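## Task

Carry the cardboard box from the desk to the coffee table. Nothing standing on the floor may be left toppled, and the robot itself must not fall or finish leaning.

## Robot and tools

ROBOT. TidyBot++: a wheeled base (0.54 m long, 0.50 m wide, 0.38 m tall) on four powered casters, carrying one seven-joint arm with a two-finger gripper. The shoulder sits 0.12 m ahead of the base centre at 0.68 m height. Segments: upper arm 0.42 m, forearm 0.31 m, hand 0.31 m. The arm begins folded, hand pointing down, sticking out up to 0.08 m ahead of the base, elbow up to 1.15 m high. A downward-pointing hand reaches at most about 0.94 m high, and only near the base. Cameras: base_camera (644x364, fixed on the base) and wrist_camera (644x476 fisheye, looks along the hand).

FRAMES. Base frame: origin on the floor below the base centre, x forward, y left, z up, metres. Odometry frame: the base frame as it was when the scene began. hand_pose is the point between the finger pads, in the base frame; its own z axis runs out along the fingers and the fingers open along its y axis.

move. All action keys are optional; calling with none just reports state and images.
- base: an object with any of translate_m (forward positive), strafe_m (left positive), each -2 to 2 metres, and rotate_rad (counter-clockwise from above positive), -6.3 to 6.3 radians. These are offsets relative to where the base measured itself in the latest reported state, along its axes at that moment, not positions.
- joints: an object of absolute angles by name. joint_1_rad, joint_3_rad, joint_5_rad, joint_7_rad accept any angle (shortest way round; send steps under half a turn). joint_2_rad -2.249 to 2.249; joint_4_rad -2.579 to 2.579; joint_6_rad -2.099 to 2.099. Tolerance ±0.039 for joints 1-4, ±0.095 for 5-7. joint_1_rad positive turns the arm clockwise from above (opposite to rotate_rad). gripper_pos 0 (open, gap about 85 mm) to 1 (closed), ±0.03.
- target: one flat list of seven numbers [x, y, z, qw, qx, qy, qz], an absolute hand pose in the base frame, metres plus unit quaternion, same form as hand_pose. Alongside target, joints may contain only gripper_pos.
- speeds: per-action caps by key: translate_m and strafe_m 0.05 to 0.5 m/s, rotate_rad 0.1 to 1.57 rad/s. When translating and strafing together, cap only one of them.
- cameras: list of base_camera, wrist_camera or all; [] gives no images.
- blocking: true (default) returns when everything is at rest; false returns within about 0.5 s while motion continues. A newer move overrides only the parts it names.
Any action ends after 15 s; base moves time out at 14 s.

wait: seconds 0 to 10; reports state. stop: brakes all your running motions. zoom_image: camera plus region [x0, y0, x1, y1] in pixels of that camera's latest image, at most 504 by 504. finished_scene: scene number (1 or 2); irreversible, and the goal must hold with the robot left alone. Scene 1 is practice and may be skipped.

RESULTS. move: done, or the worst motion status. base_status, joint_status, hand_status: moving, done, off_target (rested away from target, may still push), stopped, not_followed, contact_stop, time_out, torque_fault, limit_stop_at_motor_heat. contact_stop or time_out from a stop you did not order cancels the remaining calls of that reply, as do refused calls and torque faults. joint_positions: angles; hand_pose: measured hand; hand_target: where the hand would be with every joint on target. base_odometry: x, y, heading (rad, left positive), wheel-count only, so slip reads as travel. base_tilt: degrees, forward and right positive. motor_effort: percent of each motor's maximum, peak in brackets. on_its_own: what happened without your command. Warnings: joint command not followed / cause (self-collision), pose unreachable, ARM HIT, MOTOR HOT, OVER-TEMPERATURE FAULT. pictures: order of the images.

TIPS. After a target ends done the hand is usually within 3 cm; correct by adding (wanted - hand_pose) to your last target's x, y, z. To keep a loaded hand still, resend hand_target, not hand_pose. Loads make the arm sag; never command a joint to its reading while holding something. A target low and forward close to the base may miss badly or hit the base. Unreachable poses make the arm wander up to 10 s and end in time_out. Gripper closed at 1 squeezes hard and keeps squeezing; off_target there means something is held. Closed fingertips reach about 20 mm past the hand point, so mind the floor and tabletops. When a held object touches a surface, hand_pose stops descending although commands go lower.

AVOID. The arm does not steer around furniture and keeps pushing if blocked. Do not drive or turn while the arm is snagged above about 0.6 m, or pull sideways on a raised hand: the robot can tip. Reaching far out from folded over nearby furniture, or swinging a stretched arm sideways, can also tip it; backing away or retracting restores it. Avoid dropping or releasing moving objects, slamming, hard hits or shoves, heavy strain on the gripper, squeezing hard on an object still resting on something, and keeping the arm stretched or loaded for long (motor heat). Thinking time lets the simulation run on.

Each tool is called after ">>>" by a JSON object that holds its "fn" and its "kwargs", one argument or row to a line.

## Session

>>> {"fn": "move", "kwargs": {

}}

>>> {"fn": "move", "kwargs": {
  "joints": {"joint_1_rad":0,"joint_2_rad":-0.37,"joint_3_rad":3.14,"joint_4_rad":-2.2,"joint_5_rad":0,"joint_6_rad":-0.05,"joint_7_rad":1.57}
}}

Scene clock: 0.00 s.
base_odometry: x=+0.000 y=+0.000 heading=+0.000
base_tilt: forward=-0.2 right=-0.3
base_status: not commanded
joint_positions: joint_1_rad=+0.005 joint_2_rad=-0.359 joint_3_rad=+3.141 joint_4_rad=-2.511 joint_5_rad=-0.020 joint_6_rad=-0.866 joint_7_rad=+1.545 gripper_pos=+0.000
joint_status: not commanded
motor_effort: joint_1_rad=+0 joint_2_rad=-2 joint_3_rad=+1 joint_4_rad=+16 joint_5_rad=+0 joint_6_rad=+2 joint_7_rad=+1
hand_pose: x=+0.2723 y=+0.0053 z=+0.5941 quat_wxyz=(-0.008, +0.998, -0.021, +0.062) (m; base frame)
hand_target: x=+0.2715 y=+0.0053 z=+0.5937 quat_wxyz=(-0.008, +0.998, -0.021, +0.061) (m; base frame)
hand_status: not commanded
pictures: base_camera, wrist_camera
camera_calibration:
wrist_camera: T_world_to_cam=[[-0.0825806, -0.996451, 0.0162938, 0.0188401], [-0.987498, 0.0796138, -0.136051, 0.408046], [0.134271, -0.0273253, -0.990568, 0.684143], [0, 0, 0, 1]] pos_world=[0.31264, 0.00498153, 0.732898]

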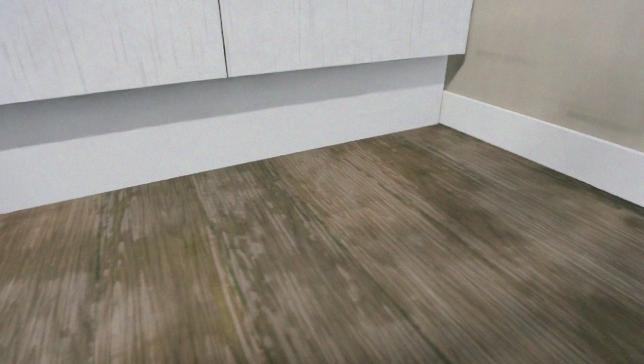

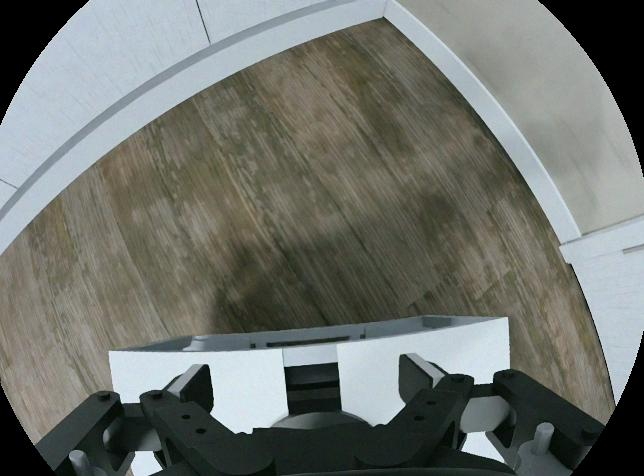

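Scene clock: 1.87 s.
move: done
base_odometry: x=+0.000 y=+0.000 heading=+0.000
base_tilt: forward=-0.2 right=-0.4
base_status: not commanded
joint_positions: joint_1_rad=+0.005 joint_2_rad=-0.359 joint_3_rad=+3.141 joint_4_rad=-2.203 joint_5_rad=-0.020 joint_6_rad=-0.129 joint_7_rad=+1.545 gripper_pos=+0.000
joint_status: all done
motor_effort: joint_1_rad=+0(1) joint_2_rad=-8(8) joint_3_rad=+0(2) joint_4_rad=+22(24) joint_5_rad=+0(1) joint_6_rad=+9(9) joint_7_rad=+1(1)
hand_pose: x=+0.5604 y=+0.0001 z=+0.8689 quat_wxyz=(-0.012, +0.834, -0.020, +0.551) (m; base frame)
hand_target: x=+0.5672 y=+0.0021 z=+0.8988 quat_wxyz=(+0.000, +0.808, +0.000, +0.590) (m; base frame)
hand_status: not commanded
pictures: base_camera, wrist_camera
camera_calibration:
wrist_camera: T_world_to_cam=[[-0.0718364, -0.995576, -0.0605637, 0.0937872], [-0.376928, 0.083315, -0.922488, 1.07151], [0.923453, -0.04344, -0.381245, -0.0542003], [0, 0, 0, 1]] pos_world=[0.460672, 0.00174469, 0.973475]

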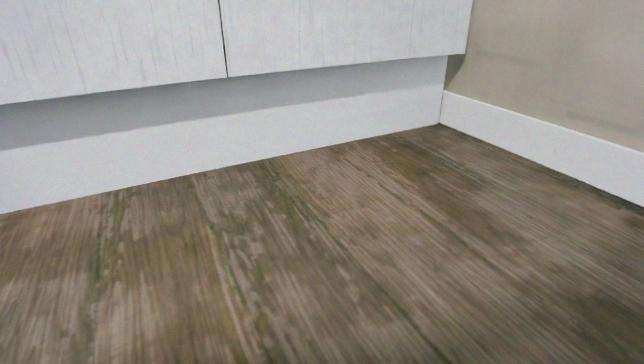

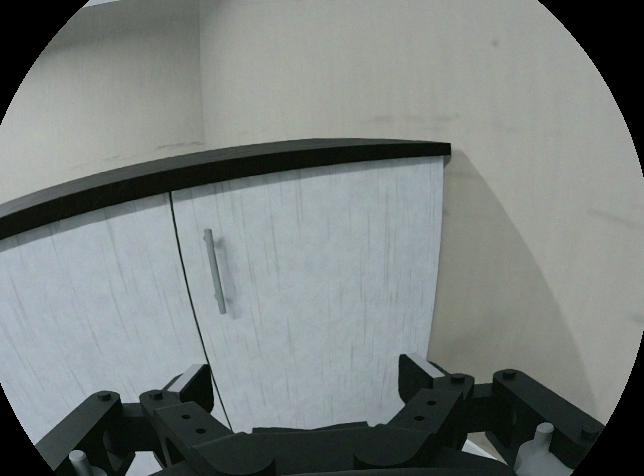

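>>> {"fn": "move", "kwargs": {
  "base": {"rotate_rad":1.3}
}}

>>> {"fn": "move", "kwargs": {
  "base": {"rotate_rad":1.1}
}}

>>> {"fn": "move", "kwargs": {
  "base": {"rotate_rad":1.1}
}}

Scene clock: 6.43 s.
move: done
base_odometry: x=+0.000 y=+0.000 heading=+1.299
base_tilt: forward=-0.2 right=-0.3
base_status: done
joint_positions: joint_1_rad=+0.005 joint_2_rad=-0.359 joint_3_rad=+3.141 joint_4_rad=-2.203 joint_5_rad=-0.020 joint_6_rad=-0.125 joint_7_rad=+1.545 gripper_pos=+0.000
joint_status: not commanded
motor_effort: joint_1_rad=+0(2) joint_2_rad=-8(9) joint_3_rad=+1(2) joint_4_rad=+22(23) joint_5_rad=+0(1) joint_6_rad=+9(9) joint_7_rad=+1(1)
hand_pose: x=+0.5609 y=+0.0002 z=+0.8700 quat_wxyz=(-0.012, +0.833, -0.020, +0.553) (m; base frame)
hand_target: x=+0.5672 y=+0.0021 z=+0.8988 quat_wxyz=(+0.000, +0.808, +0.000, +0.590) (m; base frame)
hand_status: not commanded
pictures: base_camera, wrist_camera
camera_calibration:
wrist_camera: T_world_to_cam=[[-0.0713291, -0.995601, -0.0607452, 0.0938733], [-0.373233, 0.083117, -0.924007, 1.07194], [0.924991, -0.0432365, -0.37752, -0.0582586], [0, 0, 0, 1]] pos_world=[0.460667, 0.00184547, 0.974184]

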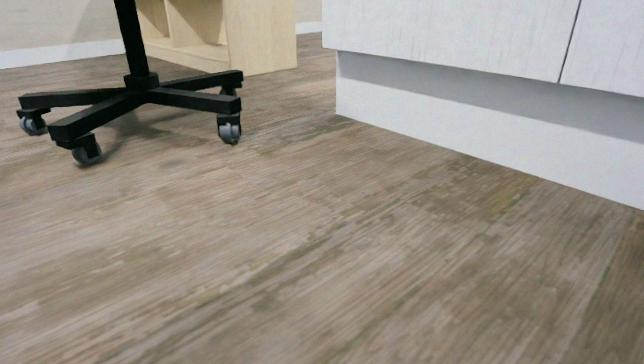

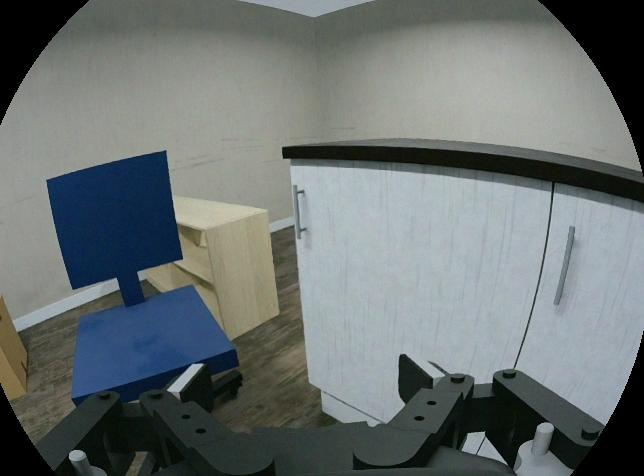

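Scene clock: 8.40 s.
move: done
base_odometry: x=+0.000 y=+0.000 heading=+2.398
base_tilt: forward=-0.1 right=-0.4
base_status: done
joint_positions: joint_1_rad=+0.004 joint_2_rad=-0.359 joint_3_rad=+3.141 joint_4_rad=-2.203 joint_5_rad=-0.020 joint_6_rad=-0.125 joint_7_rad=+1.545 gripper_pos=+0.000
joint_status: not commanded
motor_effort: joint_1_rad=+0(2) joint_2_rad=-8(9) joint_3_rad=+1(3) joint_4_rad=+22(23) joint_5_rad=+0(1) joint_6_rad=+9(9) joint_7_rad=+1(1)
hand_pose: x=+0.5609 y=+0.0004 z=+0.8701 quat_wxyz=(-0.012, +0.833, -0.020, +0.553) (m; base frame)
hand_target: x=+0.5672 y=+0.0021 z=+0.8988 quat_wxyz=(+0.000, +0.808, +0.000, +0.590) (m; base frame)
hand_status: not commanded
pictures: base_camera, wrist_camera
camera_calibration:
wrist_camera: T_world_to_cam=[[-0.0709929, -0.995624, -0.0607763, 0.0938491], [-0.372973, 0.0830065, -0.924122, 1.07192], [0.925122, -0.0429382, -0.377234, -0.0585925], [0, 0, 0, 1]] pos_world=[0.460665, 0.00194624, 0.974185]

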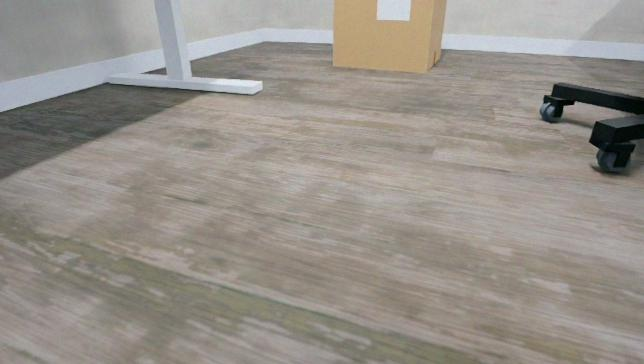

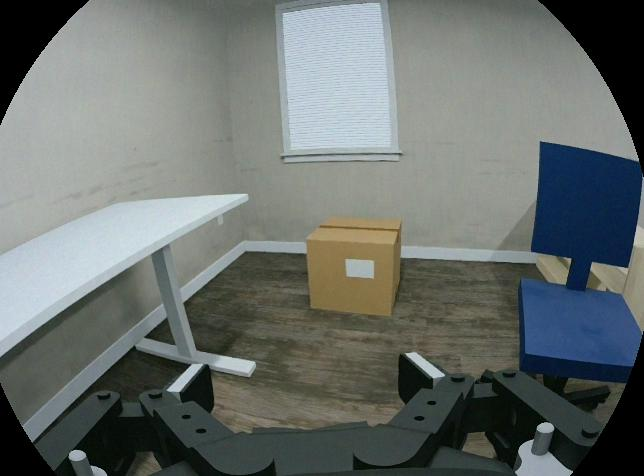

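Scene clock: 10.37 s.
move: done
base_odometry: x=+0.000 y=+0.000 heading=-2.786
base_tilt: forward=-0.1 right=-0.4
base_status: done
joint_positions: joint_1_rad=+0.004 joint_2_rad=-0.359 joint_3_rad=+3.141 joint_4_rad=-2.203 joint_5_rad=-0.020 joint_6_rad=-0.124 joint_7_rad=+1.545 gripper_pos=+0.000
joint_status: not commanded
motor_effort: joint_1_rad=+0(2) joint_2_rad=-8(9) joint_3_rad=+1(2) joint_4_rad=+22(23) joint_5_rad=+0(0) joint_6_rad=+9(9) joint_7_rad=+1(1)
hand_pose: x=+0.5609 y=+0.0005 z=+0.8702 quat_wxyz=(-0.012, +0.833, -0.020, +0.553) (m; base frame)
hand_target: x=+0.5672 y=+0.0021 z=+0.8988 quat_wxyz=(+0.000, +0.808, +0.000, +0.590) (m; base frame)
hand_status: not commanded
pictures: base_camera, wrist_camera
camera_calibration:
wrist_camera: T_world_to_cam=[[-0.0706728, -0.995644, -0.0608169, 0.0938475], [-0.372883, 0.0829188, -0.924166, 1.07201], [0.925183, -0.0426358, -0.377119, -0.05869], [0, 0, 0, 1]] pos_world=[0.460664, 0.00204698, 0.974285]

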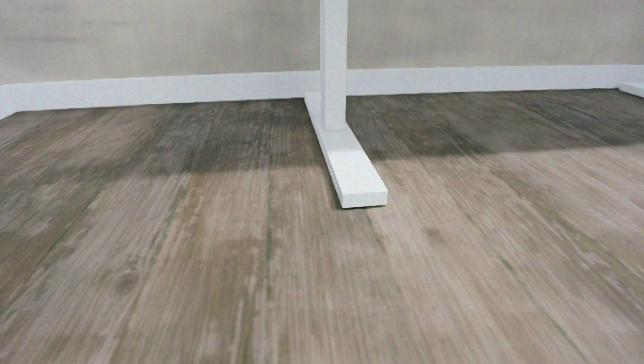

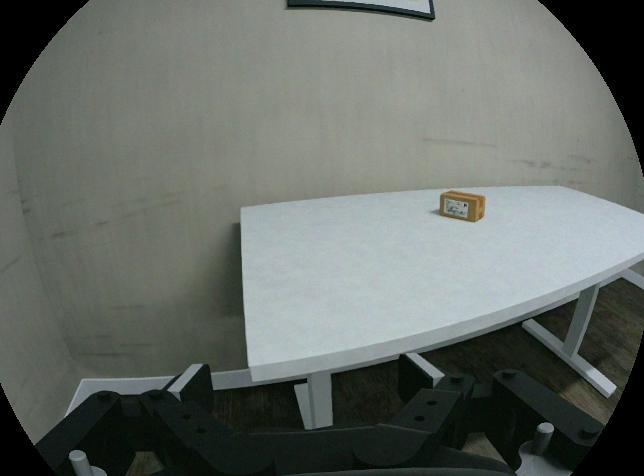

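>>> {"fn": "move", "kwargs": {
  "base": {"rotate_rad":0.135},
  "cameras": []
}}

>>> {"fn": "move", "kwargs": {
  "base": {"translate_m":0.15,"strafe_m":-0.575}
}}

Scene clock: 19.33 s.
move: done
base_odometry: x=+0.000 y=+0.000 heading=-2.651
base_tilt: forward=-0.1 right=-0.4
base_status: done
joint_positions: joint_1_rad=+0.004 joint_2_rad=-0.359 joint_3_rad=+3.141 joint_4_rad=-2.203 joint_5_rad=-0.020 joint_6_rad=-0.124 joint_7_rad=+1.545 gripper_pos=+0.000
joint_status: not commanded
motor_effort: joint_1_rad=+0(1) joint_2_rad=-8(8) joint_3_rad=+1(3) joint_4_rad=+22(23) joint_5_rad=+0(0) joint_6_rad=+9(9) joint_7_rad=+1(1)
hand_pose: x=+0.5609 y=+0.0007 z=+0.8702 quat_wxyz=(-0.012, +0.833, -0.019, +0.553) (m; base frame)
hand_target: x=+0.5672 y=+0.0021 z=+0.8988 quat_wxyz=(+0.000, +0.808, +0.000, +0.590) (m; base frame)
hand_status: not commanded
pictures: none
No camera images: "cameras" was empty.

Scene clock: 21.63 s.
move: done
base_odometry: x=-0.403 y=+0.437 heading=-2.651
base_tilt: forward=-0.2 right=-0.3
base_status: done
joint_positions: joint_1_rad=+0.004 joint_2_rad=-0.359 joint_3_rad=+3.141 joint_4_rad=-2.203 joint_5_rad=-0.020 joint_6_rad=-0.124 joint_7_rad=+1.545 gripper_pos=+0.000
joint_status: not commanded
motor_effort: joint_1_rad=+0(1) joint_2_rad=-8(9) joint_3_rad=+1(3) joint_4_rad=+23(23) joint_5_rad=+0(0) joint_6_rad=+9(9) joint_7_rad=+1(1)
hand_pose: x=+0.5609 y=+0.0006 z=+0.8703 quat_wxyz=(-0.012, +0.833, -0.019, +0.553) (m; base frame)
hand_target: x=+0.5672 y=+0.0021 z=+0.8988 quat_wxyz=(+0.000, +0.808, +0.000, +0.590) (m; base frame)
hand_status: not commanded
pictures: base_camera, wrist_camera
camera_calibration:
wrist_camera: T_world_to_cam=[[-0.0705633, -0.995648, -0.0608782, 0.093864], [-0.372598, 0.0829212, -0.924281, 1.07202], [0.925306, -0.0425372, -0.376828, -0.0591218], [0, 0, 0, 1]] pos_world=[0.460764, 0.00204715, 0.974286]

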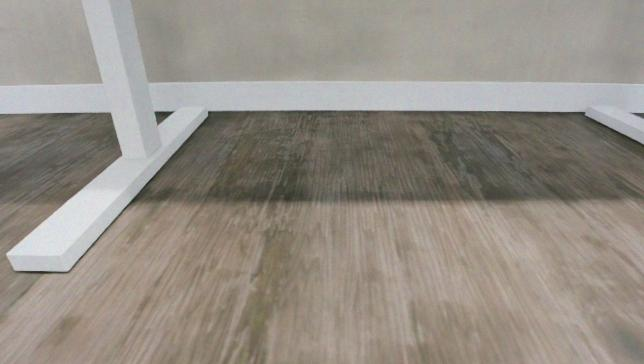

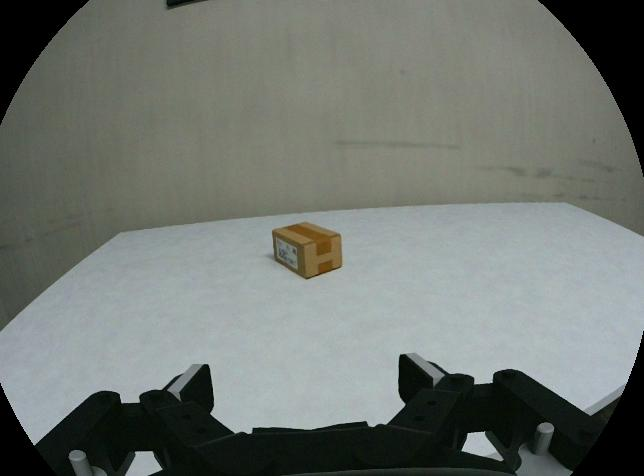

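>>> {"fn": "zoom_image", "kwargs": {
  "camera": "wrist_camera",
  "region": [250, 200, 370, 290]
}}

Scaled by 4.200.

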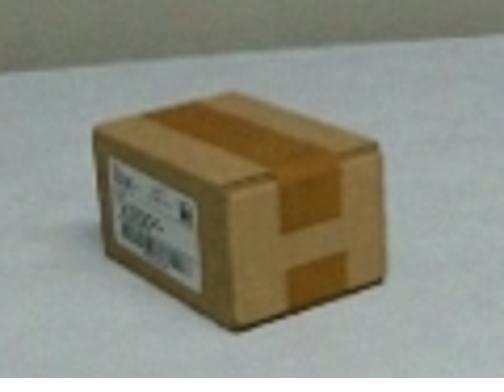

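>>> {"fn": "move", "kwargs": {
  "base": {"rotate_rad":0.53},
  "cameras": []
}}

>>> {"fn": "move", "kwargs": {
  "base": {"translate_m":-0.15,"strafe_m":-0.515},
  "target": [0.76, 0.003, 0.825, 0, 0.9, 0, 0.436]
}}

Scene clock: 37.40 s.
move: done
base_odometry: x=-0.403 y=+0.437 heading=-2.122
base_tilt: forward=-0.2 right=-0.4
base_status: done
joint_positions: joint_1_rad=+0.004 joint_2_rad=-0.359 joint_3_rad=+3.141 joint_4_rad=-2.203 joint_5_rad=-0.020 joint_6_rad=-0.124 joint_7_rad=+1.545 gripper_pos=+0.000
joint_status: not commanded
motor_effort: joint_1_rad=+0(1) joint_2_rad=-8(9) joint_3_rad=+1(2) joint_4_rad=+23(23) joint_5_rad=+0(0) joint_6_rad=+9(9) joint_7_rad=+1(1)
hand_pose: x=+0.5609 y=+0.0007 z=+0.8703 quat_wxyz=(-0.013, +0.833, -0.019, +0.553) (m; base frame)
hand_target: x=+0.5672 y=+0.0021 z=+0.8988 quat_wxyz=(+0.000, +0.808, +0.000, +0.590) (m; base frame)
hand_status: not commanded
pictures: none
No camera images: "cameras" was empty.

Scene clock: 39.70 s.
move: done
base_odometry: x=-0.764 y=+0.834 heading=-2.122
base_tilt: forward=-0.1 right=-0.4
base_status: done
joint_positions: joint_1_rad=-0.006 joint_2_rad=+0.207 joint_3_rad=+3.151 joint_4_rad=-1.603 joint_5_rad=-0.020 joint_6_rad=-0.344 joint_7_rad=+1.545 gripper_pos=+0.000
joint_status: not commanded
motor_effort: joint_1_rad=+0(3) joint_2_rad=-28(29) joint_3_rad=+0(3) joint_4_rad=+22(23) joint_5_rad=+0(1) joint_6_rad=+8(10) joint_7_rad=+1(1)
hand_pose: x=+0.7707 y=+0.0018 z=+0.8476 quat_wxyz=(-0.012, +0.880, -0.019, +0.474) (m; base frame)
hand_target: x=+0.7600 y=+0.0030 z=+0.8250 quat_wxyz=(+0.000, +0.900, +0.000, +0.436) (m; base frame)
hand_status: done (0.025 m and 5.5 deg from the pose sent, 0.204 m and 15.7 deg at the start)
pictures: base_camera, wrist_camera
camera_calibration:
wrist_camera: T_world_to_cam=[[-0.0760305, -0.995993, -0.0470987, 0.101128], [-0.537225, 0.0807115, -0.839569, 1.18426], [0.840005, -0.0385302, -0.541208, -0.0565758], [0, 0, 0, 1]] pos_world=[0.691427, 0.002959, 0.968412]

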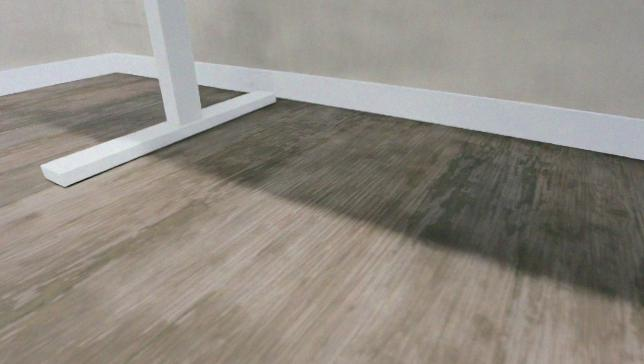

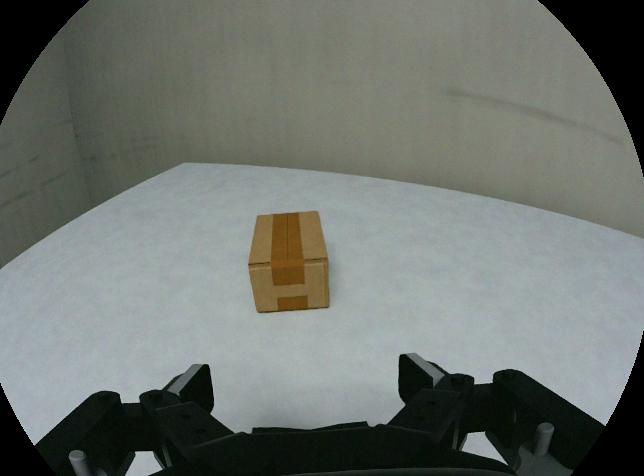

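>>> {"fn": "move", "kwargs": {
  "base": {"translate_m":0.08,"strafe_m":0.005},
  "speeds": {"translate_m":0.1},
  "target": [0.755, 0.003, 0.757, 0, 0.902, 0, 0.432]
}}

Scene clock: 48.37 s.
move: done
base_odometry: x=-0.802 y=+0.764 heading=-2.122
base_tilt: forward=-0.1 right=-0.4
base_status: done
joint_positions: joint_1_rad=-0.006 joint_2_rad=+0.247 joint_3_rad=+3.151 joint_4_rad=-1.728 joint_5_rad=-0.019 joint_6_rad=-0.284 joint_7_rad=+1.546 gripper_pos=+0.000
joint_status: not commanded
motor_effort: joint_1_rad=+0(1) joint_2_rad=-25(29) joint_3_rad=+0(1) joint_4_rad=+18(23) joint_5_rad=-1(2) joint_6_rad=+6(9) joint_7_rad=+0(1)
hand_pose: x=+0.7514 y=+0.0014 z=+0.7682 quat_wxyz=(-0.010, +0.904, -0.019, +0.427) (m; base frame)
hand_target: x=+0.7550 y=+0.0030 z=+0.7570 quat_wxyz=(+0.000, +0.902, +0.000, +0.432) (m; base frame)
hand_status: done (0.012 m and 2.5 deg from the pose sent, 0.092 m and 5.9 deg at the start)
pictures: base_camera, wrist_camera
camera_calibration:
wrist_camera: T_world_to_cam=[[-0.0808242, -0.996042, -0.0369794, 0.0912846], [-0.622296, 0.0794083, -0.778744, 1.12441], [0.778598, -0.0399293, -0.626251, 0.0281379], [0, 0, 0, 1]] pos_world=[0.685188, 0.00275908, 0.896627]

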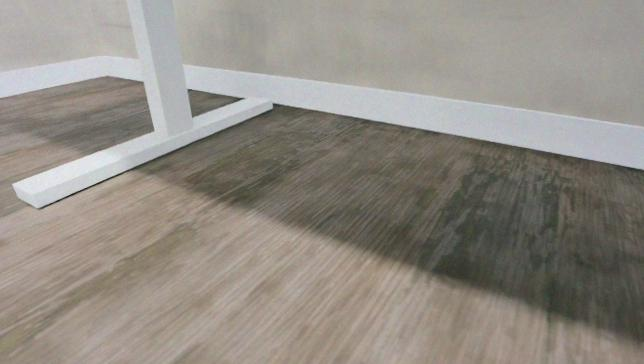

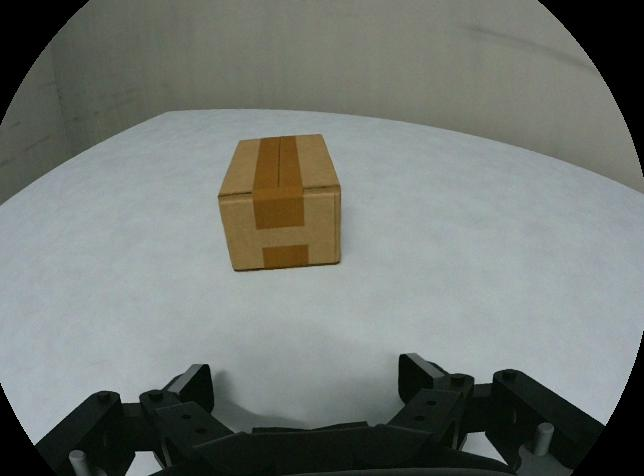

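>>> {"fn": "move", "kwargs": {
  "base": {"translate_m":0.06,"strafe_m":0.003},
  "speeds": {"translate_m":0.1},
  "target": [0.755, 0.003, 0.785, 0, 0.895, 0, 0.446]
}}

Scene clock: 54.50 s.
move: done
base_odometry: x=-0.831 y=+0.711 heading=-2.122
base_tilt: forward=-0.1 right=-0.4
base_status: done
joint_positions: joint_1_rad=-0.006 joint_2_rad=+0.246 joint_3_rad=+3.151 joint_4_rad=-1.727 joint_5_rad=-0.019 joint_6_rad=-0.284 joint_7_rad=+1.546 gripper_pos=+0.000
joint_status: not commanded
motor_effort: joint_1_rad=+0(1) joint_2_rad=-27(31) joint_3_rad=+0(1) joint_4_rad=+21(21) joint_5_rad=+0(1) joint_6_rad=+8(8) joint_7_rad=+1(1)
hand_pose: x=+0.7517 y=+0.0014 z=+0.7695 quat_wxyz=(-0.010, +0.904, -0.019, +0.428) (m; base frame)
hand_target: x=+0.7550 y=+0.0030 z=+0.7850 quat_wxyz=(+0.000, +0.895, +0.000, +0.446) (m; base frame)
hand_status: done (0.016 m and 3.4 deg from the pose sent, 0.017 m and 3.4 deg at the start)
pictures: base_camera, wrist_camera
camera_calibration:
wrist_camera: T_world_to_cam=[[-0.0807384, -0.996042, -0.0371784, 0.091449], [-0.620406, 0.0794134, -0.78025, 1.12541], [0.780114, -0.0399304, -0.624362, 0.0261598], [0, 0, 0, 1]] pos_world=[0.685187, 0.00275906, 0.897833]

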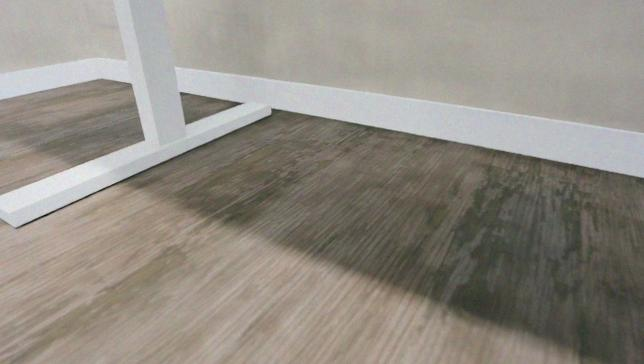

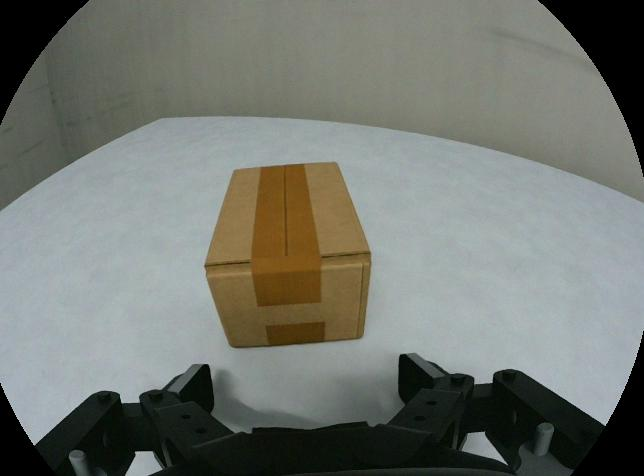

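>>> {"fn": "move", "kwargs": {
  "target": [0.752, 0.0055, 0.815, 0, 0.888, 0, 0.46]
}}

Scene clock: 62.00 s.
move: done
base_odometry: x=-0.831 y=+0.711 heading=-2.122
base_tilt: forward=-0.2 right=-0.4
base_status: not commanded
joint_positions: joint_1_rad=-0.016 joint_2_rad=+0.221 joint_3_rad=+3.152 joint_4_rad=-1.708 joint_5_rad=-0.019 joint_6_rad=-0.284 joint_7_rad=+1.546 gripper_pos=+0.000
joint_status: not commanded
motor_effort: joint_1_rad=+0(1) joint_2_rad=-27(30) joint_3_rad=+0(1) joint_4_rad=+21(22) joint_5_rad=+0(1) joint_6_rad=+8(8) joint_7_rad=+1(1)
hand_pose: x=+0.7550 y=+0.0075 z=+0.7954 quat_wxyz=(-0.012, +0.894, -0.014, +0.447) (m; base frame)
hand_target: x=+0.7520 y=+0.0055 z=+0.8150 quat_wxyz=(+0.000, +0.888, +0.000, +0.460) (m; base frame)
hand_status: done (0.020 m and 2.7 deg from the pose sent, 0.046 m and 4.8 deg at the start)
pictures: base_camera, wrist_camera
camera_calibration:
wrist_camera: T_world_to_cam=[[-0.0694725, -0.996764, -0.0404403, 0.0928348], [-0.586491, 0.0736025, -0.806604, 1.14253], [0.80697, -0.032319, -0.589707, -0.00793185], [0, 0, 0, 1]] pos_world=[0.682937, 0.00818464, 0.92065]

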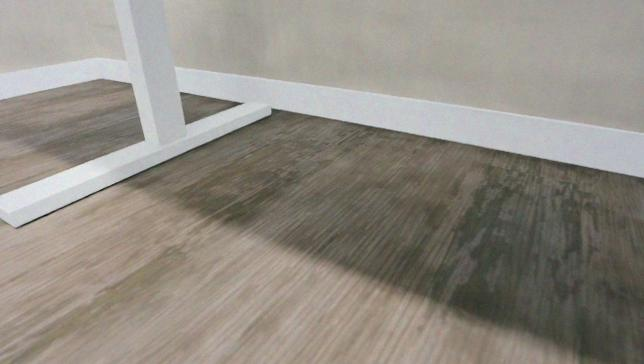

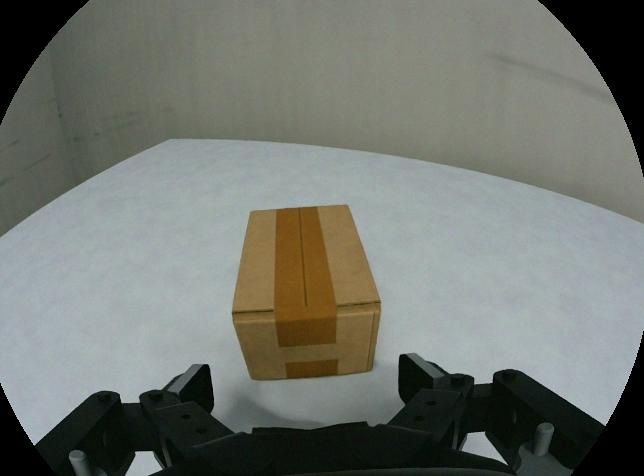

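>>> {"fn": "move", "kwargs": {
  "base": {"translate_m":0.045,"strafe_m":-0.003},
  "speeds": {"translate_m":0.08},
  "target": [0.752, 0.0055, 0.802, 0, 0.888, 0, 0.46]
}}

Scene clock: 68.47 s.
move: done
base_odometry: x=-0.857 y=+0.674 heading=-2.122
base_tilt: forward=-0.2 right=-0.4
base_status: done
joint_positions: joint_1_rad=-0.017 joint_2_rad=+0.219 joint_3_rad=+3.152 joint_4_rad=-1.722 joint_5_rad=-0.019 joint_6_rad=-0.281 joint_7_rad=+1.546 gripper_pos=+0.000
joint_status: not commanded
motor_effort: joint_1_rad=+0(1) joint_2_rad=-27(31) joint_3_rad=+0(1) joint_4_rad=+21(22) joint_5_rad=+0(0) joint_6_rad=+8(9) joint_7_rad=+1(1)
hand_pose: x=+0.7511 y=+0.0074 z=+0.7897 quat_wxyz=(-0.012, +0.896, -0.014, +0.443) (m; base frame)
hand_target: x=+0.7520 y=+0.0055 z=+0.8020 quat_wxyz=(+0.000, +0.888, +0.000, +0.460) (m; base frame)
hand_status: done (0.013 m and 3.0 deg from the pose sent, 0.008 m and 2.7 deg at the start)
pictures: base_camera, wrist_camera
camera_calibration:
wrist_camera: T_world_to_cam=[[-0.069796, -0.996771, -0.0396954, 0.0919826], [-0.594142, 0.0735019, -0.800995, 1.13697], [0.801326, -0.0323215, -0.597354, 0.00212134], [0, 0, 0, 1]] pos_world=[0.680242, 0.00818484, 0.915624]

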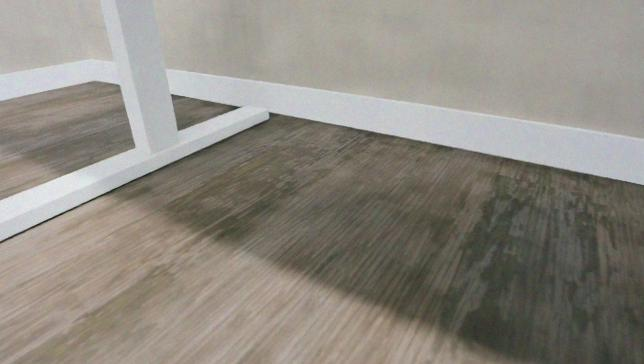

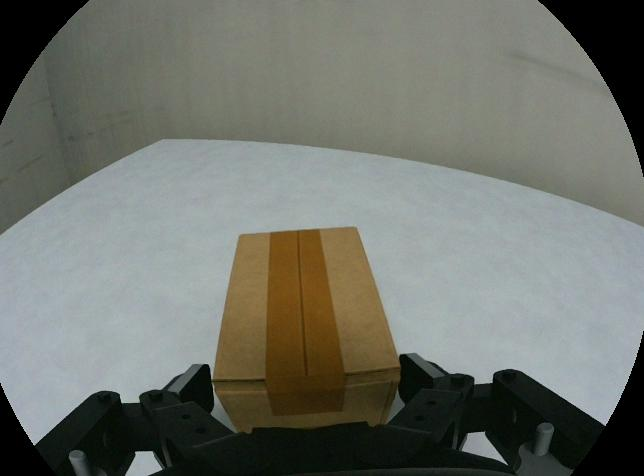

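>>> {"fn": "move", "kwargs": {
  "base": {"translate_m":0.045},
  "speeds": {"translate_m":0.06}
}}

Scene clock: 72.13 s.
move: done
base_odometry: x=-0.881 y=+0.635 heading=-2.122
base_tilt: forward=-0.1 right=-0.4
base_status: done
joint_positions: joint_1_rad=-0.017 joint_2_rad=+0.219 joint_3_rad=+3.152 joint_4_rad=-1.722 joint_5_rad=-0.019 joint_6_rad=-0.281 joint_7_rad=+1.546 gripper_pos=+0.000
joint_status: not commanded
motor_effort: joint_1_rad=+0(2) joint_2_rad=-27(29) joint_3_rad=+0(2) joint_4_rad=+21(22) joint_5_rad=+0(0) joint_6_rad=+8(9) joint_7_rad=+1(1)
hand_pose: x=+0.7510 y=+0.0077 z=+0.7900 quat_wxyz=(-0.012, +0.896, -0.014, +0.443) (m; base frame)
hand_target: x=+0.7520 y=+0.0055 z=+0.8020 quat_wxyz=(+0.000, +0.888, +0.000, +0.460) (m; base frame)
hand_status: not commanded
pictures: base_camera, wrist_camera
camera_calibration:
wrist_camera: T_world_to_cam=[[-0.0694116, -0.996796, -0.0397536, 0.0919799], [-0.593727, 0.0733019, -0.801321, 1.13715], [0.801667, -0.0320182, -0.596913, 0.00175017], [0, 0, 0, 1]] pos_world=[0.68014, 0.00838579, 0.915926]

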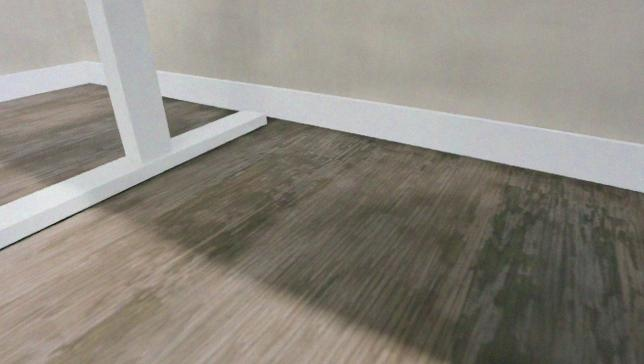

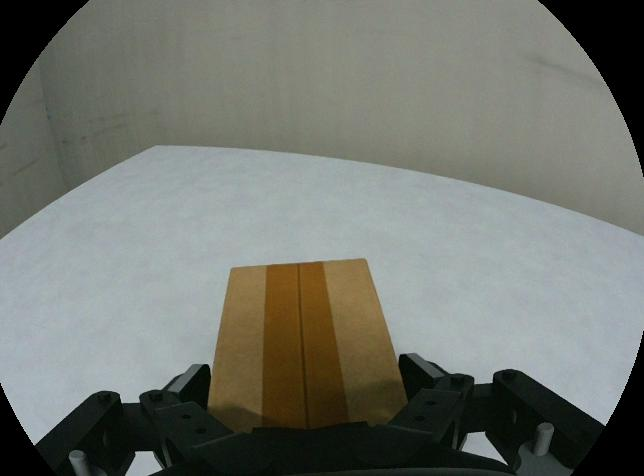

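>>> {"fn": "move", "kwargs": {
  "joints": {"gripper_pos":0.28}
}}

Scene clock: 74.37 s.
move: off_target
base_odometry: x=-0.881 y=+0.635 heading=-2.122
base_tilt: forward=-0.1 right=-0.4
base_status: not commanded
joint_positions: joint_1_rad=-0.017 joint_2_rad=+0.215 joint_3_rad=+3.152 joint_4_rad=-1.722 joint_5_rad=-0.019 joint_6_rad=-0.281 joint_7_rad=+1.546 gripper_pos=+0.213
joint_status: gripper_pos off_target (ended at +0.213, target +0.280)
motor_effort: joint_1_rad=+0(1) joint_2_rad=-25(27) joint_3_rad=+1(1) joint_4_rad=+19(22) joint_5_rad=+0(1) joint_6_rad=+6(8) joint_7_rad=+0(1)
hand_pose: x=+0.7508 y=+0.0078 z=+0.7928 quat_wxyz=(-0.012, +0.895, -0.014, +0.446) (m; base frame)
hand_target: x=+0.7520 y=+0.0055 z=+0.8020 quat_wxyz=(+0.000, +0.888, +0.000, +0.460) (m; base frame)
hand_status: not commanded
pictures: base_camera, wrist_camera
camera_calibration:
wrist_camera: T_world_to_cam=[[-0.0690125, -0.996809, -0.0401108, 0.0921744], [-0.590067, 0.0732058, -0.804029, 1.13862], [0.8044, -0.03182, -0.593236, -0.00125776], [0, 0, 0, 1]] pos_world=[0.679237, 0.00848634, 0.918438]

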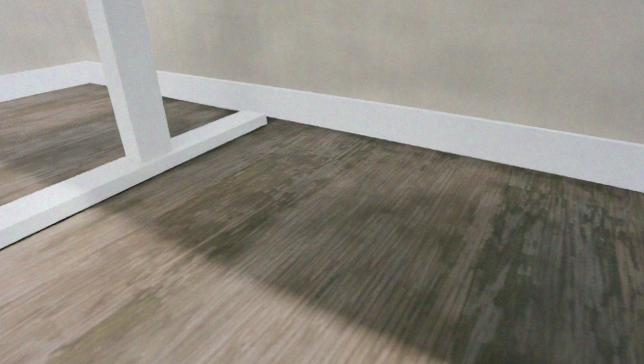

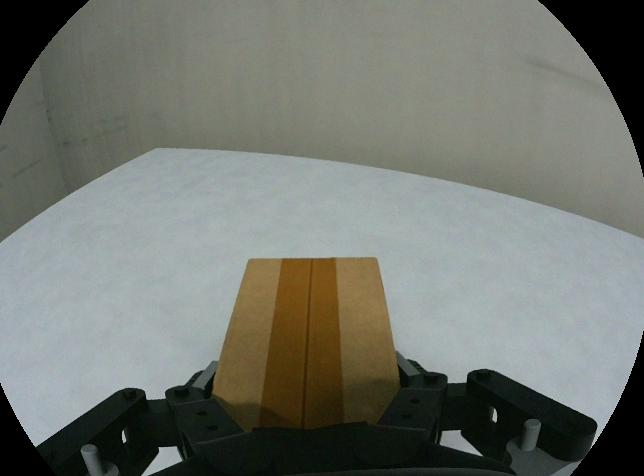

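>>> {"fn": "move", "kwargs": {
  "joints": {"gripper_pos":0.45},
  "cameras": []
}}

>>> {"fn": "move", "kwargs": {
  "target": [0.745, 0.0055, 0.87, 0, 0.89, 0, 0.456]
}}

Scene clock: 76.57 s.
move: off_target
base_odometry: x=-0.881 y=+0.635 heading=-2.122
base_tilt: forward=-0.1 right=-0.4
base_status: not commanded
joint_positions: joint_1_rad=-0.017 joint_2_rad=+0.215 joint_3_rad=+3.152 joint_4_rad=-1.722 joint_5_rad=-0.019 joint_6_rad=-0.281 joint_7_rad=+1.546 gripper_pos=+0.213
joint_status: gripper_pos off_target (ended at +0.213, target +0.450)
motor_effort: joint_1_rad=+0(1) joint_2_rad=-25(25) joint_3_rad=+1(1) joint_4_rad=+19(20) joint_5_rad=-1(1) joint_6_rad=+6(7) joint_7_rad=+0(1)
hand_pose: x=+0.7508 y=+0.0078 z=+0.7928 quat_wxyz=(-0.012, +0.895, -0.014, +0.446) (m; base frame)
hand_target: x=+0.7520 y=+0.0055 z=+0.8020 quat_wxyz=(+0.000, +0.888, +0.000, +0.460) (m; base frame)
hand_status: not commanded
pictures: none
No camera images: "cameras" was empty.

Scene clock: 77.93 s.
move: done
base_odometry: x=-0.881 y=+0.635 heading=-2.122
base_tilt: forward=-0.2 right=-0.4
base_status: not commanded
joint_positions: joint_1_rad=-0.017 joint_2_rad=+0.186 joint_3_rad=+3.152 joint_4_rad=-1.583 joint_5_rad=-0.019 joint_6_rad=-0.404 joint_7_rad=+1.546 gripper_pos=+0.213
joint_status: not commanded
motor_effort: joint_1_rad=+0(0) joint_2_rad=-29(31) joint_3_rad=+1(1) joint_4_rad=+24(25) joint_5_rad=+0(1) joint_6_rad=+9(11) joint_7_rad=+1(1)
hand_pose: x=+0.7616 y=+0.0086 z=+0.8570 quat_wxyz=(-0.014, +0.885, -0.013, +0.465) (m; base frame)
hand_target: x=+0.7450 y=+0.0055 z=+0.8700 quat_wxyz=(+0.000, +0.890, +0.000, +0.456) (m; base frame)
hand_status: done (0.021 m and 2.5 deg from the pose sent, 0.077 m and 2.5 deg at the start)
pictures: base_camera, wrist_camera
camera_calibration:
wrist_camera: T_world_to_cam=[[-0.064839, -0.996911, -0.0443303, 0.0967572], [-0.553948, 0.0729081, -0.829353, 1.19067], [0.830023, -0.0292177, -0.556964, -0.0224798], [0, 0, 0, 1]] pos_world=[0.684504, 0.00899163, 0.979258]

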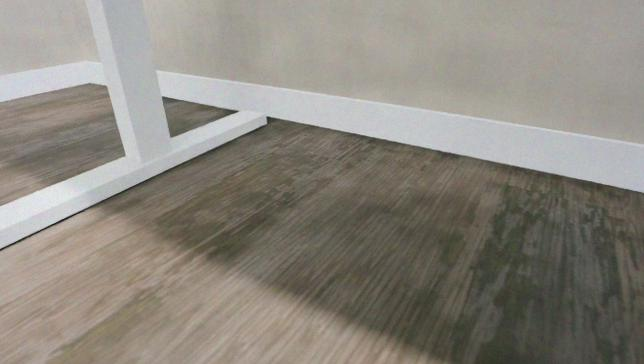

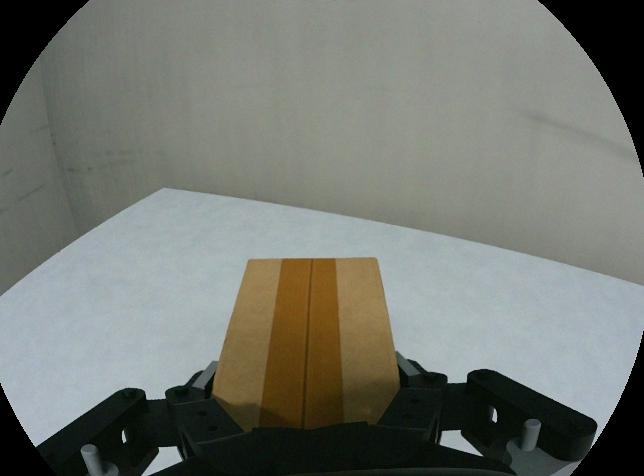

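>>> {"fn": "move", "kwargs": {
  "base": {"translate_m":-0.28},
  "speeds": {"translate_m":0.25},
  "cameras": []
}}

>>> {"fn": "move", "kwargs": {
  "target": [0.53, 0.0, 0.97, 0, 0.87, 0, 0.493],
  "cameras": []
}}

>>> {"fn": "move", "kwargs": {
  "base": {"rotate_rad":-1.6},
  "speeds": {"rotate_rad":0.7}
}}

>>> {"fn": "move", "kwargs": {
  "base": {"rotate_rad":-0.7},
  "speeds": {"rotate_rad":0.7}
}}

Scene clock: 85.27 s.
move: done
base_odometry: x=-0.734 y=+0.874 heading=-2.122
base_tilt: forward=-0.1 right=-0.4
base_status: done
joint_positions: joint_1_rad=-0.019 joint_2_rad=+0.177 joint_3_rad=+3.152 joint_4_rad=-1.582 joint_5_rad=-0.019 joint_6_rad=-0.408 joint_7_rad=+1.546 gripper_pos=+0.213
joint_status: not commanded
motor_effort: joint_1_rad=+0(2) joint_2_rad=-29(34) joint_3_rad=+0(2) joint_4_rad=+24(26) joint_5_rad=+0(1) joint_6_rad=+10(10) joint_7_rad=+1(1)
hand_pose: x=+0.7595 y=+0.0095 z=+0.8620 quat_wxyz=(-0.014, +0.884, -0.012, +0.468) (m; base frame)
hand_target: x=+0.7450 y=+0.0055 z=+0.8700 quat_wxyz=(+0.000, +0.890, +0.000, +0.456) (m; base frame)
hand_status: not commanded
pictures: none
No camera images: "cameras" was empty.

Scene clock: 87.07 s.
move: done
base_odometry: x=-0.734 y=+0.874 heading=-2.122
base_tilt: forward=-0.1 right=-0.4
base_status: not commanded
joint_positions: joint_1_rad=-0.019 joint_2_rad=-0.373 joint_3_rad=+3.152 joint_4_rad=-1.767 joint_5_rad=-0.019 joint_6_rad=-0.658 joint_7_rad=+1.546 gripper_pos=+0.213
joint_status: not commanded
motor_effort: joint_1_rad=+0(1) joint_2_rad=-9(31) joint_3_rad=+1(1) joint_4_rad=+24(25) joint_5_rad=+0(0) joint_6_rad=+11(11) joint_7_rad=+1(1)
hand_pose: x=+0.5511 y=+0.0077 z=+0.9852 quat_wxyz=(-0.019, +0.855, -0.011, +0.518) (m; base frame)
hand_target: x=+0.5300 y=+0.0000 z=+0.9700 quat_wxyz=(+0.000, +0.870, +0.000, +0.493) (m; base frame)
hand_status: done (0.027 m and 4.2 deg from the pose sent, 0.254 m and 3.9 deg at the start)
pictures: none
No camera images: "cameras" was empty.

Scene clock: 90.10 s.
move: done
base_odometry: x=-0.734 y=+0.874 heading=+2.562
base_tilt: forward=-0.2 right=-0.4
base_status: done
joint_positions: joint_1_rad=-0.017 joint_2_rad=-0.373 joint_3_rad=+3.152 joint_4_rad=-1.767 joint_5_rad=-0.019 joint_6_rad=-0.660 joint_7_rad=+1.546 gripper_pos=+0.213
joint_status: not commanded
motor_effort: joint_1_rad=+0(1) joint_2_rad=-9(10) joint_3_rad=+0(3) joint_4_rad=+24(25) joint_5_rad=+0(1) joint_6_rad=+10(11) joint_7_rad=+1(1)
hand_pose: x=+0.5507 y=+0.0070 z=+0.9843 quat_wxyz=(-0.019, +0.856, -0.012, +0.517) (m; base frame)
hand_target: x=+0.5300 y=+0.0000 z=+0.9700 quat_wxyz=(+0.000, +0.870, +0.000, +0.493) (m; base frame)
hand_status: not commanded
pictures: base_camera, wrist_camera
camera_calibration:
wrist_camera: T_world_to_cam=[[-0.0539054, -0.996863, -0.0579531, 0.0945089], [-0.451968, 0.0761099, -0.888782, 1.18187], [0.890404, -0.0217172, -0.454652, 0.0892522], [0, 0, 0, 1]] pos_world=[0.459791, 0.00619862, 1.09648]

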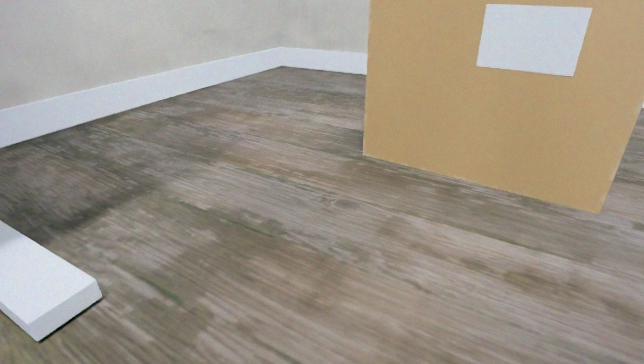

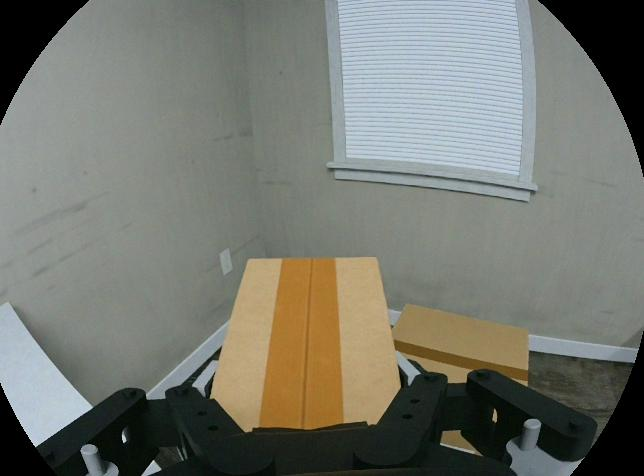

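Scene clock: 91.83 s.
move: done
base_odometry: x=-0.734 y=+0.874 heading=+1.863
base_tilt: forward=-0.2 right=-0.4
base_status: done
joint_positions: joint_1_rad=-0.016 joint_2_rad=-0.373 joint_3_rad=+3.152 joint_4_rad=-1.767 joint_5_rad=-0.019 joint_6_rad=-0.661 joint_7_rad=+1.546 gripper_pos=+0.213
joint_status: not commanded
motor_effort: joint_1_rad=+0(2) joint_2_rad=-8(9) joint_3_rad=+1(3) joint_4_rad=+25(25) joint_5_rad=+0(1) joint_6_rad=+10(11) joint_7_rad=+1(1)
hand_pose: x=+0.5507 y=+0.0067 z=+0.9841 quat_wxyz=(-0.018, +0.856, -0.012, +0.517) (m; base frame)
hand_target: x=+0.5300 y=+0.0000 z=+0.9700 quat_wxyz=(+0.000, +0.870, +0.000, +0.493) (m; base frame)
hand_status: not commanded
pictures: base_camera, wrist_camera
camera_calibration:
wrist_camera: T_world_to_cam=[[-0.0545961, -0.996827, -0.057929, 0.0944934], [-0.452226, 0.0764094, -0.888624, 1.18175], [0.890231, -0.0223184, -0.454963, 0.089621], [0, 0, 0, 1]] pos_world=[0.459794, 0.00589694, 1.09638]

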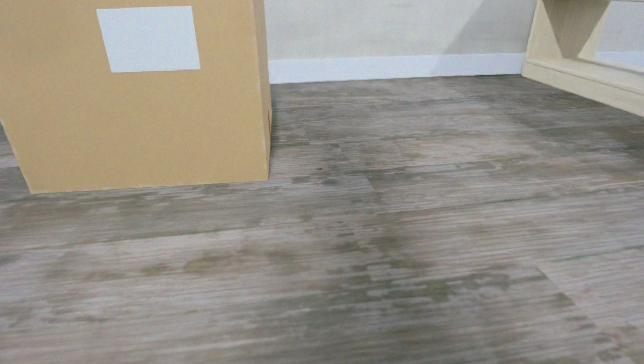

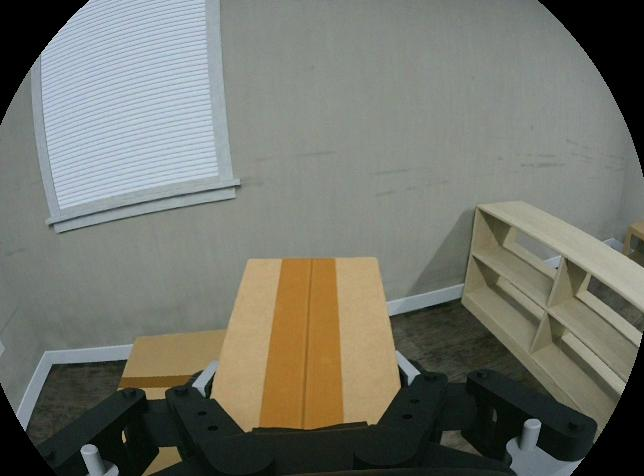

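>>> {"fn": "move", "kwargs": {
  "base": {"rotate_rad":-0.7},
  "speeds": {"rotate_rad":0.7}
}}

>>> {"fn": "move", "kwargs": {
  "base": {"rotate_rad":-0.4},
  "speeds": {"rotate_rad":0.7}
}}

Scene clock: 97.23 s.
move: done
base_odometry: x=-0.734 y=+0.874 heading=+1.164
base_tilt: forward=-0.1 right=-0.4
base_status: done
joint_positions: joint_1_rad=-0.016 joint_2_rad=-0.373 joint_3_rad=+3.152 joint_4_rad=-1.768 joint_5_rad=-0.019 joint_6_rad=-0.661 joint_7_rad=+1.546 gripper_pos=+0.213
joint_status: not commanded
motor_effort: joint_1_rad=+0(1) joint_2_rad=-9(10) joint_3_rad=+1(3) joint_4_rad=+25(25) joint_5_rad=+0(1) joint_6_rad=+10(11) joint_7_rad=+1(1)
hand_pose: x=+0.5506 y=+0.0066 z=+0.9839 quat_wxyz=(-0.018, +0.856, -0.012, +0.517) (m; base frame)
hand_target: x=+0.5300 y=+0.0000 z=+0.9700 quat_wxyz=(+0.000, +0.870, +0.000, +0.493) (m; base frame)
hand_status: not commanded
pictures: base_camera, wrist_camera
camera_calibration:
wrist_camera: T_world_to_cam=[[-0.0550776, -0.996802, -0.0578952, 0.094571], [-0.452703, 0.0766107, -0.888364, 1.1816], [0.889959, -0.0227196, -0.455475, 0.0902597], [0, 0, 0, 1]] pos_world=[0.459796, 0.00579582, 1.09628]

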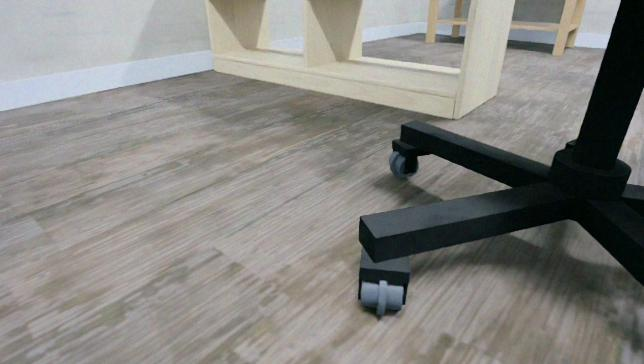

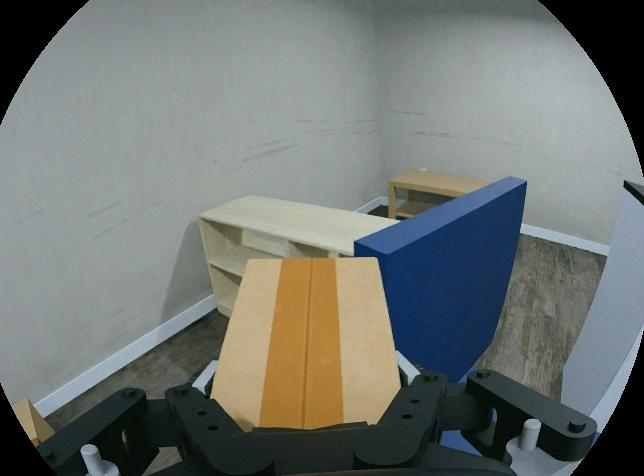

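Scene clock: 98.53 s.
move: done
base_odometry: x=-0.734 y=+0.874 heading=+0.765
base_tilt: forward=-0.2 right=-0.3
base_status: done
joint_positions: joint_1_rad=-0.015 joint_2_rad=-0.373 joint_3_rad=+3.152 joint_4_rad=-1.768 joint_5_rad=-0.019 joint_6_rad=-0.661 joint_7_rad=+1.546 gripper_pos=+0.213
joint_status: not commanded
motor_effort: joint_1_rad=+0(1) joint_2_rad=-9(9) joint_3_rad=+1(3) joint_4_rad=+24(25) joint_5_rad=+0(1) joint_6_rad=+10(11) joint_7_rad=+1(1)
hand_pose: x=+0.5506 y=+0.0061 z=+0.9839 quat_wxyz=(-0.018, +0.856, -0.013, +0.517) (m; base frame)
hand_target: x=+0.5300 y=+0.0000 z=+0.9700 quat_wxyz=(+0.000, +0.870, +0.000, +0.493) (m; base frame)
hand_status: not commanded
pictures: base_camera, wrist_camera
camera_calibration:
wrist_camera: T_world_to_cam=[[-0.0560668, -0.996751, -0.0578352, 0.0946585], [-0.452735, 0.0770094, -0.888314, 1.18158], [0.889881, -0.0236209, -0.455581, 0.0904074], [0, 0, 0, 1]] pos_world=[0.459799, 0.00549342, 1.09628]

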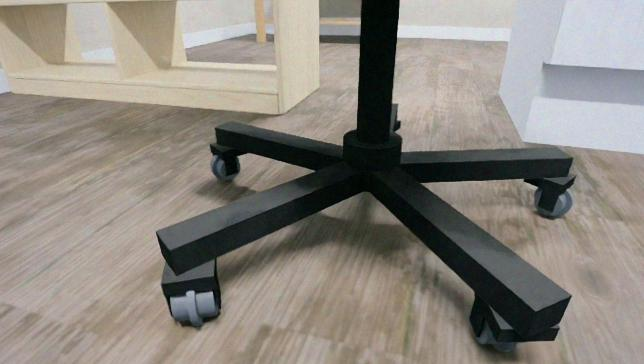

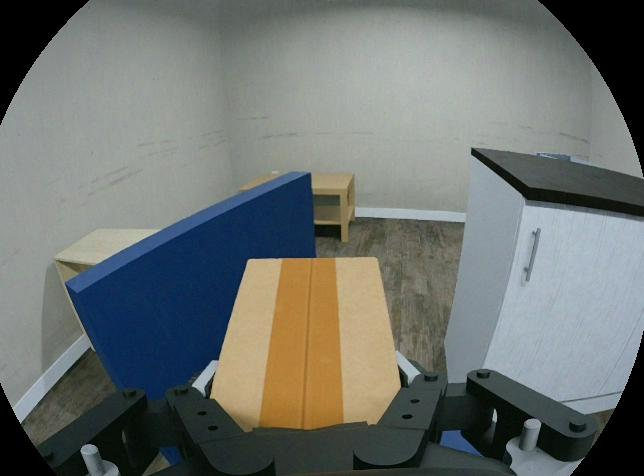

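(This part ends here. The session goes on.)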